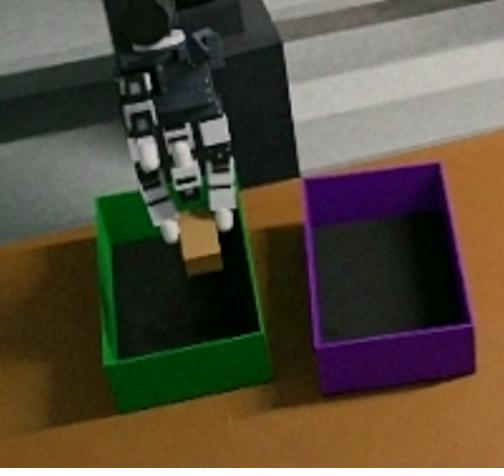

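Request:
{"method": "move", "body": {
  "arm3": {"target":[1.188,-1.522,0.905,0.1711,0.6862,0.6862,0.1711],"speed":0.12},
  "cameras": ["cam_room_a1"]
}}

Request:
{"method": "zoom_image", "body": {
  "camera": "cam_room_a1",
  "region": [190, 290, 330, 420]
}}

Scene clock: 1310.20 s.
Joint torques (N m): arm1=[1.73 -1.67 15.13 2 -0.05 0.1] | arm2=[-0.03 -5.42 9.7 1.55 0.12 -0.07] | arm3=[-1.85 -17.55 5.65 2.69 -0.34 -0.08] | arm4=[0.91 -2.84 10.11 1.03 0.12 0.15]
Heat: arm1: hottest joint3_rad 51 °C; arm2: hottest joint3_rad 35 °C; arm3: hottest joint3_rad 42 °C; arm4: hottest joint3_rad 36 °C.
move: arm3 done
Joint velocities: within noise
arm1, arm2, arm4: as last shown
arm3.joint_positions: joint1_rad=+1.343 joint2_rad=+1.767 joint3_rad=+0.796 joint4_rad=-0.132 joint5_rad=-0.050 joint6_rad=-0.118 hand_index_mcp=+0.758 hand_index_abd=-0.145 hand_index_pip=+0.577 hand_index_dip=+0.696 hand_middle_mcp=+1.000 hand_middle_abd=+0.000 hand_middle_pip=-0.844 hand_middle_dip=-0.697 hand_ring_mcp=+0.764 hand_ring_abd=+0.142 hand_ring_pip=+0.579 hand_ring_dip=+0.696 hand_thumb_cmc=-0.568 hand_thumb_axl=+0.679 hand_thumb_mcp=-0.403 hand_thumb_ipl=+0.168 hand_current_limit=+0.400 hand_speed=-0.600
arm3.joint_status: not commanded
arm3.hand_state: goal,blocked,goal,goal,goal,goal,goal,goal,goal,blocked,goal,goal,goal,goal,goal,goal
arm3.index_mcp_current_ma: 5
arm3.index_abd_current_ma: 385
arm3.index_pip_current_ma: 1
arm3.index_dip_current_ma: 0
arm3.middle_mcp_current_ma: 0
arm3.middle_abd_current_ma: 0
arm3.middle_pip_current_ma: 9
arm3.middle_dip_current_ma: 3
arm3.ring_mcp_current_ma: 17
arm3.ring_abd_current_ma: -385
arm3.ring_pip_current_ma: 3
arm3.ring_dip_current_ma: 0
arm3.thumb_cmc_current_ma: 2
arm3.thumb_axl_current_ma: 1
arm3.thumb_mcp_current_ma: -4
arm3.thumb_ipl_current_ma: 0
arm3.hand_goal_index_mcp: 0.754
arm3.hand_goal_index_abd: -0.400
arm3.hand_goal_index_pip: 0.576
arm3.hand_goal_index_dip: 0.696
arm3.hand_goal_middle_mcp: 1.000
arm3.hand_goal_middle_abd: 0.000
arm3.hand_goal_middle_pip: -0.850
arm3.hand_goal_middle_dip: -0.700
arm3.hand_goal_ring_mcp: 0.754
arm3.hand_goal_ring_abd: 0.400
arm3.hand_goal_ring_pip: 0.576
arm3.hand_goal_ring_dip: 0.696
arm3.hand_goal_thumb_cmc: -0.570
arm3.hand_goal_thumb_axl: 0.678
arm3.hand_goal_thumb_mcp: -0.400
arm3.hand_goal_thumb_ipl: 0.168
arm3.hand: x=+1.1877 y=-1.5171 z=+0.9050 quat_wxyz=(+0.165, +0.687, +0.687, +0.168) (m; scene frame)
arm3.hand_target: x=+1.1879 y=-1.5220 z=+0.9050 quat_wxyz=(+0.171, +0.686, +0.686, +0.171) (m; scene frame)
arm3.hand_status: done (0.005 m and 0.8 deg from the pose sent, 0.150 m and 1.4 deg at the start)
pictures: cam_room_a1

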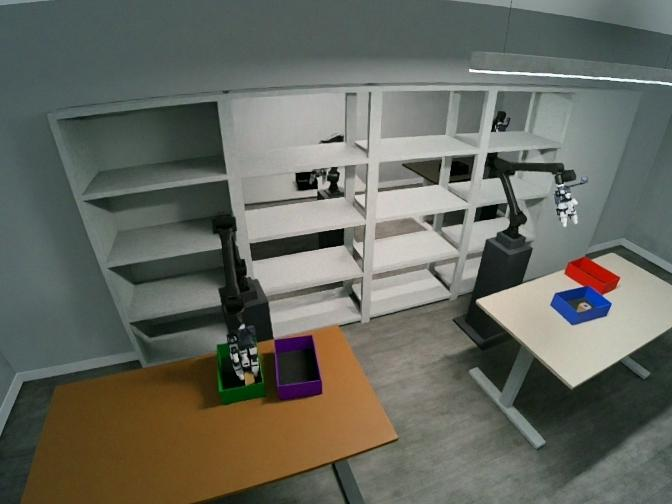

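Scaled by 3.600 from the camera's 672x504 image, which has a finer 960x720 frame.

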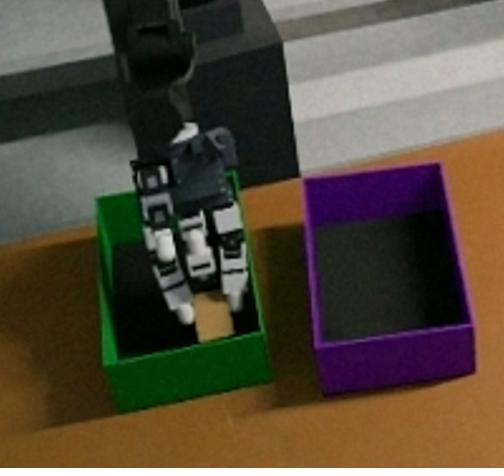

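Request:
{"method": "move", "body": {
  "arm3": {"target":[1.186,-1.540,0.890,0.1711,0.6862,0.6862,0.1711],"speed":0.06}
}}

Request:
{"method": "move", "body": {
  "arm3": {"joints":{"hand_index_abd":-0.03,"hand_ring_abd":0.03}},
  "cameras": ["cam_room_a1"]
}}

Request:
{"method": "zoom_image", "body": {
  "camera": "cam_room_a1",
  "region": [190, 290, 330, 420]
}}

Scene clock: 1318.47 s.
Joint torques (N m): arm1=[1.85 -1.61 15.17 2.03 -0.03 0.11] | arm2=[-0.21 -5.54 9.72 1.58 0.12 -0.06] | arm3=[-1.49 -17.14 5.35 2.69 -0.37 -0.07] | arm4=[0.79 -3.19 10.04 1.02 0.11 0.15]
Heat: arm1: hottest joint3_rad 51 °C; arm2: hottest joint3_rad 35 °C; arm3: hottest joint3_rad 40 °C; arm4: hottest joint3_rad 36 °C.
move: arm3 done
Joint velocities: within noise
arm1, arm2, arm4: as last shown
arm3.joint_positions: joint1_rad=+1.296 joint2_rad=+1.799 joint3_rad=+0.796 joint4_rad=-0.093 joint5_rad=-0.071 joint6_rad=-0.157 hand_index_mcp=+0.758 hand_index_abd=-0.145 hand_index_pip=+0.577 hand_index_dip=+0.696 hand_middle_mcp=+1.000 hand_middle_abd=+0.000 hand_middle_pip=-0.844 hand_middle_dip=-0.697 hand_ring_mcp=+0.764 hand_ring_abd=+0.142 hand_ring_pip=+0.579 hand_ring_dip=+0.696 hand_thumb_cmc=-0.568 hand_thumb_axl=+0.679 hand_thumb_mcp=-0.403 hand_thumb_ipl=+0.168 hand_current_limit=+0.400 hand_speed=-0.600
arm3.joint_status: not commanded
arm3.hand_state: goal,blocked,goal,goal,goal,goal,goal,goal,goal,blocked,goal,goal,goal,goal,goal,goal
arm3.index_mcp_current_ma: 5
arm3.index_abd_current_ma: 385
arm3.index_pip_current_ma: 1
arm3.index_dip_current_ma: 0
arm3.middle_mcp_current_ma: 0
arm3.middle_abd_current_ma: 0
arm3.middle_pip_current_ma: 9
arm3.middle_dip_current_ma: 3
arm3.ring_mcp_current_ma: 17
arm3.ring_abd_current_ma: -385
arm3.ring_pip_current_ma: 3
arm3.ring_dip_current_ma: 0
arm3.thumb_cmc_current_ma: 2
arm3.thumb_axl_current_ma: 1
arm3.thumb_mcp_current_ma: -4
arm3.thumb_ipl_current_ma: 0
arm3.hand_goal_index_mcp: 0.754
arm3.hand_goal_index_abd: -0.400
arm3.hand_goal_index_pip: 0.576
arm3.hand_goal_index_dip: 0.696
arm3.hand_goal_middle_mcp: 1.000
arm3.hand_goal_middle_abd: 0.000
arm3.hand_goal_middle_pip: -0.850
arm3.hand_goal_middle_dip: -0.700
arm3.hand_goal_ring_mcp: 0.754
arm3.hand_goal_ring_abd: 0.400
arm3.hand_goal_ring_pip: 0.576
arm3.hand_goal_ring_dip: 0.696
arm3.hand_goal_thumb_cmc: -0.570
arm3.hand_goal_thumb_axl: 0.678
arm3.hand_goal_thumb_mcp: -0.400
arm3.hand_goal_thumb_ipl: 0.168
arm3.hand: x=+1.1874 y=-1.5373 z=+0.8949 quat_wxyz=(+0.169, +0.687, +0.685, +0.171) (m; scene frame)
arm3.hand_target: x=+1.1859 y=-1.5399 z=+0.8902 quat_wxyz=(+0.171, +0.686, +0.686, +0.171) (m; scene frame)
arm3.hand_status: done (0.006 m and 0.3 deg from the pose sent, 0.028 m and 0.7 deg at the start)
pictures: none

Scene clock: 1319.07 s.
Joint torques (N m): arm1=[1.85 -1.67 15.12 2 -0.02 0.12] | arm2=[-0.09 -5.48 9.73 1.55 0.11 -0.06] | arm3=[-1.49 -17.14 5.37 2.61 -0.36 -0.08] | arm4=[0.91 -3.02 10.09 0.94 0.14 0.17]
Heat: arm1: hottest joint3_rad 51 °C; arm2: hottest joint3_rad 35 °C; arm3: hottest joint3_rad 40 °C; arm4: hottest joint3_rad 36 °C.
move: arm3 done
Joint velocities: within noise
arm1, arm2, arm4: as last shown
arm3.joint_positions: joint1_rad=+1.296 joint2_rad=+1.799 joint3_rad=+0.796 joint4_rad=-0.091 joint5_rad=-0.071 joint6_rad=-0.158 hand_index_mcp=+0.758 hand_index_abd=-0.032 hand_index_pip=+0.577 hand_index_dip=+0.696 hand_middle_mcp=+1.000 hand_middle_abd=+0.000 hand_middle_pip=-0.844 hand_middle_dip=-0.697 hand_ring_mcp=+0.764 hand_ring_abd=+0.033 hand_ring_pip=+0.579 hand_ring_dip=+0.696 hand_thumb_cmc=-0.568 hand_thumb_axl=+0.679 hand_thumb_mcp=-0.403 hand_thumb_ipl=+0.168 hand_current_limit=+0.400 hand_speed=-0.600
arm3.joint_status: all done
arm3.hand_state: goal,goal,goal,goal,goal,goal,goal,goal,goal,goal,goal,goal,goal,goal,goal,goal
arm3.index_mcp_current_ma: 5
arm3.index_abd_current_ma: -2
arm3.index_pip_current_ma: 1
arm3.index_dip_current_ma: 0
arm3.middle_mcp_current_ma: 0
arm3.middle_abd_current_ma: 0
arm3.middle_pip_current_ma: 9
arm3.middle_dip_current_ma: 3
arm3.ring_mcp_current_ma: 17
arm3.ring_abd_current_ma: 3
arm3.ring_pip_current_ma: 3
arm3.ring_dip_current_ma: 0
arm3.thumb_cmc_current_ma: 2
arm3.thumb_axl_current_ma: 1
arm3.thumb_mcp_current_ma: -4
arm3.thumb_ipl_current_ma: 0
arm3.hand_goal_index_mcp: 0.754
arm3.hand_goal_index_abd: -0.030
arm3.hand_goal_index_pip: 0.576
arm3.hand_goal_index_dip: 0.696
arm3.hand_goal_middle_mcp: 1.000
arm3.hand_goal_middle_abd: 0.000
arm3.hand_goal_middle_pip: -0.850
arm3.hand_goal_middle_dip: -0.700
arm3.hand_goal_ring_mcp: 0.754
arm3.hand_goal_ring_abd: 0.030
arm3.hand_goal_ring_pip: 0.576
arm3.hand_goal_ring_dip: 0.696
arm3.hand_goal_thumb_cmc: -0.570
arm3.hand_goal_thumb_axl: 0.678
arm3.hand_goal_thumb_mcp: -0.400
arm3.hand_goal_thumb_ipl: 0.168
arm3.hand: x=+1.1878 y=-1.5372 z=+0.8952 quat_wxyz=(+0.170, +0.687, +0.686, +0.171) (m; scene frame)
arm3.hand_target: x=+1.1859 y=-1.5398 z=+0.8901 quat_wxyz=(+0.171, +0.686, +0.686, +0.171) (m; scene frame)
arm3.hand_status: not commanded
pictures: cam_room_a1

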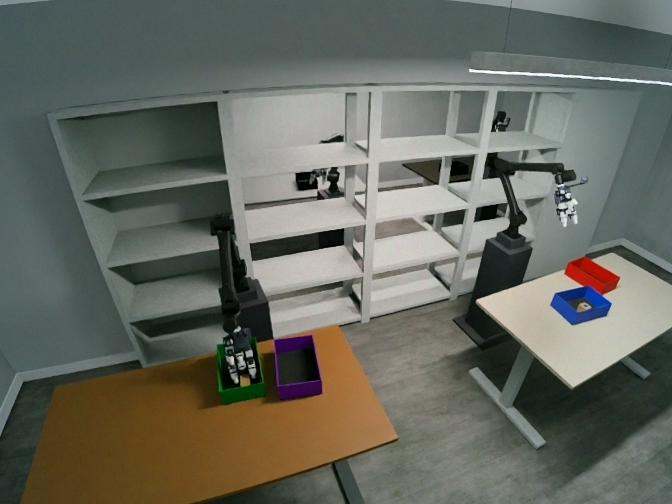

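Scaled by 3.600 from the camera's 672x504 image, which has a finer 960x720 frame.

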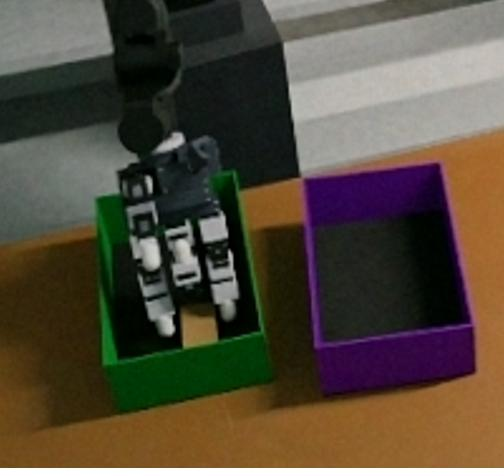

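Raise and verify, then finish.

Request:
{"method": "move", "body": {
  "arm3": {"target":[1.15,-1.53,1.06,0.1711,0.6862,0.6862,0.1711],"speed":0.2},
  "cameras": ["all"]
}}

Request:
{"method": "zoom_image", "body": {
  "camera": "cam_room_a1",
  "region": [190, 290, 330, 420]
}}

Scene clock: 1326.30 s.
Joint torques (N m): arm1=[1.73 -1.85 15.08 2 -0.04 0.12] | arm2=[-0.15 -5.54 9.66 1.52 0.11 -0.06] | arm3=[-0.44 -12.57 11.82 1.16 -0.17 0.03] | arm4=[1.14 -3.08 10.07 1.02 0.12 0.14]
Heat: arm1: hottest joint3_rad 52 °C; arm2: hottest joint3_rad 35 °C; arm3: hottest joint3_rad 39 °C; arm4: hottest joint3_rad 37 °C.
move: arm3 off_target
Joint velocities: within noise
arm1, arm2, arm4: as last shown
arm3.joint_positions: joint1_rad=+1.296 joint2_rad=+1.349 joint3_rad=+0.789 joint4_rad=-0.562 joint5_rad=-0.069 joint6_rad=-0.158 hand_index_mcp=+0.758 hand_index_abd=-0.032 hand_index_pip=+0.577 hand_index_dip=+0.696 hand_middle_mcp=+1.000 hand_middle_abd=+0.000 hand_middle_pip=-0.844 hand_middle_dip=-0.697 hand_ring_mcp=+0.761 hand_ring_abd=+0.033 hand_ring_pip=+0.579 hand_ring_dip=+0.696 hand_thumb_cmc=-0.568 hand_thumb_axl=+0.679 hand_thumb_mcp=-0.403 hand_thumb_ipl=+0.168 hand_current_limit=+0.400 hand_speed=-0.600
arm3.joint_status: not commanded
arm3.hand_state: goal,goal,goal,goal,goal,goal,goal,goal,goal,goal,goal,goal,goal,goal,goal,goal
arm3.index_mcp_current_ma: 5
arm3.index_abd_current_ma: -2
arm3.index_pip_current_ma: 1
arm3.index_dip_current_ma: 0
arm3.middle_mcp_current_ma: 0
arm3.middle_abd_current_ma: 0
arm3.middle_pip_current_ma: 9
arm3.middle_dip_current_ma: 3
arm3.ring_mcp_current_ma: 12
arm3.ring_abd_current_ma: 3
arm3.ring_pip_current_ma: 3
arm3.ring_dip_current_ma: 0
arm3.thumb_cmc_current_ma: 2
arm3.thumb_axl_current_ma: 1
arm3.thumb_mcp_current_ma: -4
arm3.thumb_ipl_current_ma: 0
arm3.hand_goal_index_mcp: 0.754
arm3.hand_goal_index_abd: -0.030
arm3.hand_goal_index_pip: 0.576
arm3.hand_goal_index_dip: 0.696
arm3.hand_goal_middle_mcp: 1.000
arm3.hand_goal_middle_abd: 0.000
arm3.hand_goal_middle_pip: -0.850
arm3.hand_goal_middle_dip: -0.700
arm3.hand_goal_ring_mcp: 0.754
arm3.hand_goal_ring_abd: 0.030
arm3.hand_goal_ring_pip: 0.576
arm3.hand_goal_ring_dip: 0.696
arm3.hand_goal_thumb_cmc: -0.570
arm3.hand_goal_thumb_axl: 0.678
arm3.hand_goal_thumb_mcp: -0.400
arm3.hand_goal_thumb_ipl: 0.168
arm3.hand: x=+1.1318 y=-1.5297 z=+1.0395 quat_wxyz=(+0.159, +0.690, +0.687, +0.162) (m; scene frame)
arm3.hand_target: x=+1.1489 y=-1.5296 z=+1.0603 quat_wxyz=(+0.171, +0.686, +0.686, +0.171) (m; scene frame)
arm3.hand_status: off_target (0.027 m and 1.8 deg from the pose sent, 0.169 m and 0.2 deg at the start)
pictures: arm1_cam_wrist, arm2_cam_wrist, arm3_cam_wrist, arm4_cam_wrist, cam_room_a1, cam_room_a2, cam_room_b1, cam_room_b2
camera_calibration:
arm1_cam_wrist: T_world_to_cam=[[0.0162699, -0.918177, 0.395836, 0.554671], [-0.961262, 0.0945814, 0.258901, -0.880073], [-0.275155, -0.384714, -0.88107, 1.69615], [0, 0, 0, 1]] pos_world=[-0.388302, 1.24506, 1.50272]
arm2_cam_wrist: T_world_to_cam=[[-0.10461, -0.895887, 0.431791, -1.18933], [-0.963387, 0.19906, 0.179613, -0.441639], [-0.246865, -0.397192, -0.883909, 0.859533], [0, 0, 0, 1]] pos_world=[-0.337696, -0.636191, 1.35261]
arm3_cam_wrist: T_world_to_cam=[[0.543902, -0.794623, 0.269711, -2.07665], [-0.811945, -0.417172, 0.408304, -0.193586], [-0.211932, -0.441068, -0.872091, 0.593235], [0, 0, 0, 1]] pos_world=[1.09804, -1.46925, 1.15649]
arm4_cam_wrist: T_world_to_cam=[[0.594517, -0.712796, 0.372119, -0.753295], [-0.802612, -0.498078, 0.328225, 0.617403], [-0.0486131, -0.493802, -0.868214, 1.60023], [0, 0, 0, 1]] pos_world=[1.02117, 0.560765, 1.46701]

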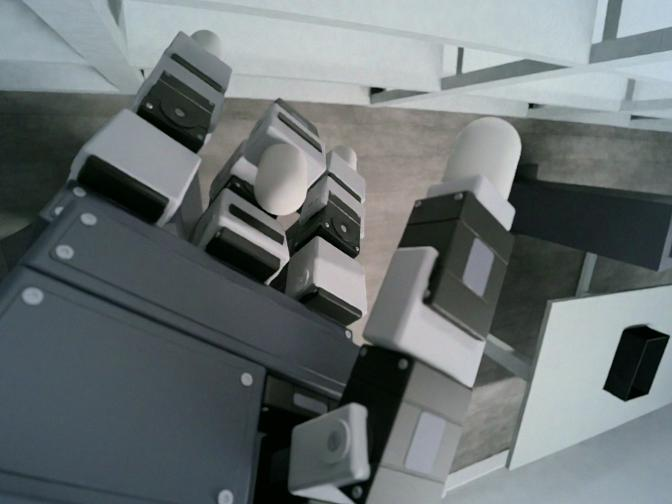

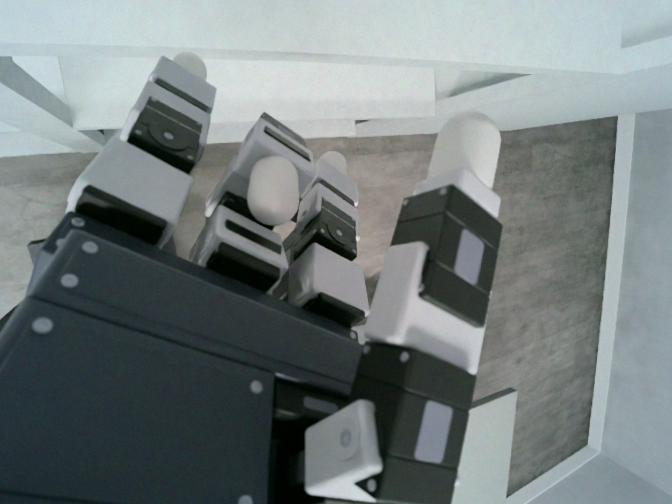

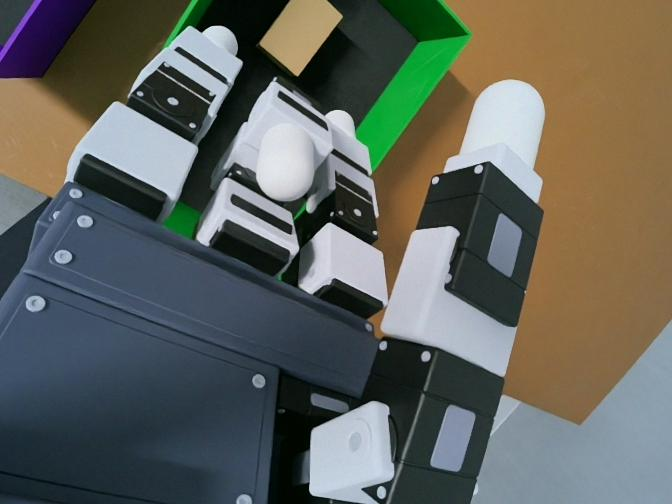

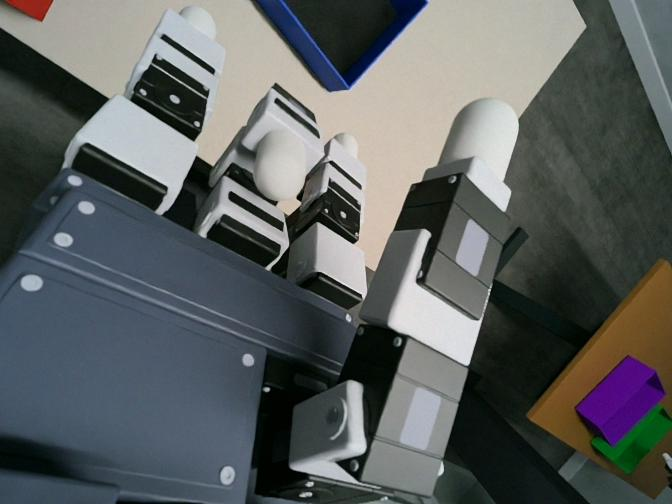

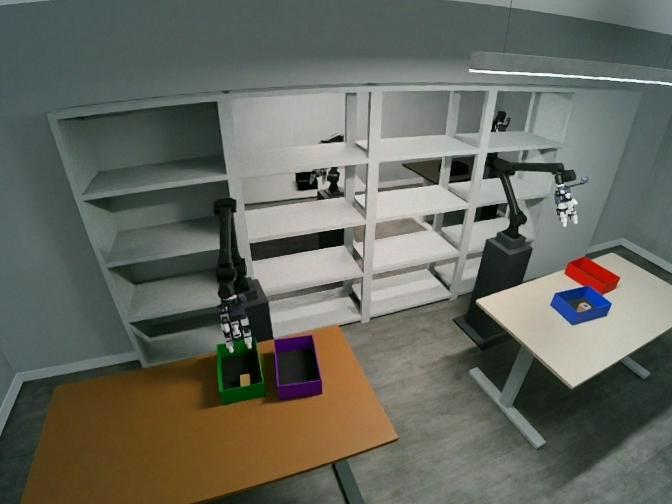

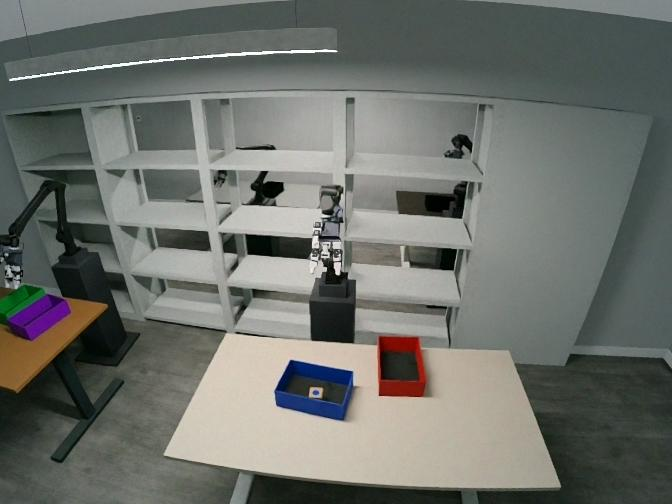

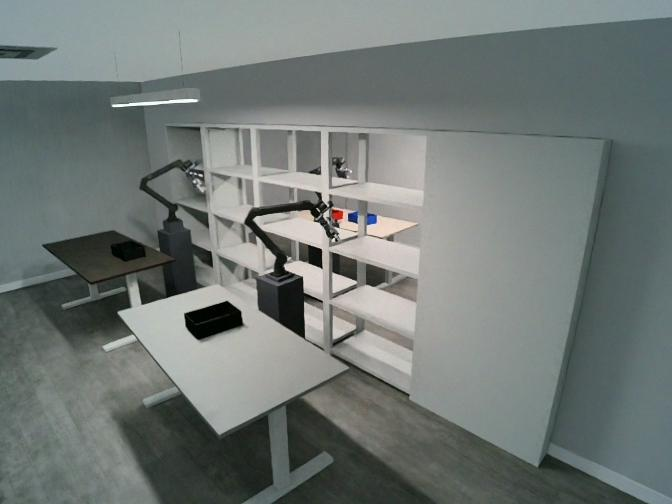

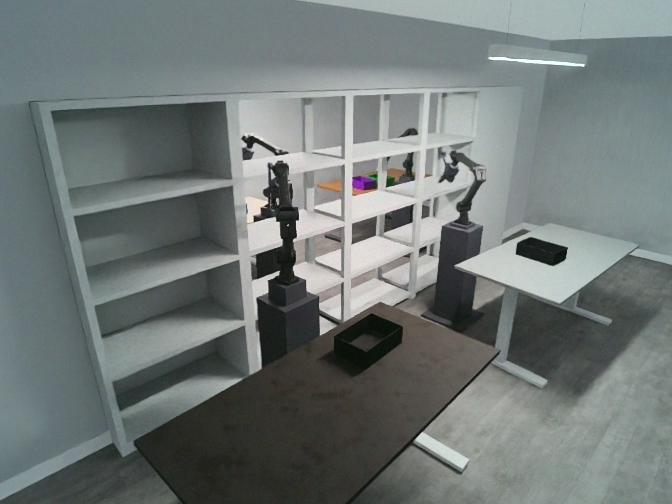

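Scaled by 3.600 from the camera's 672x504 image, which has a finer 960x720 frame.

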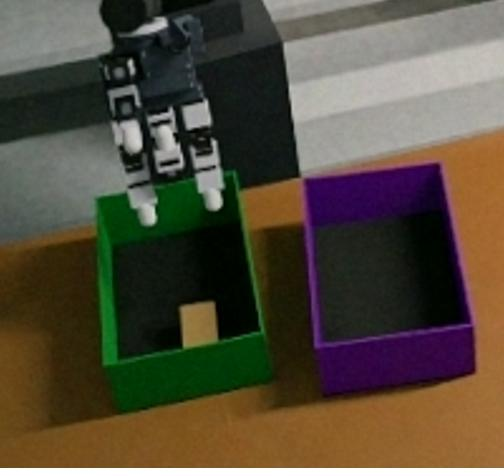

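Request:
{"method": "finished_scene", "body": {
  "scene": 1
}}

The scene is finished: the task was done.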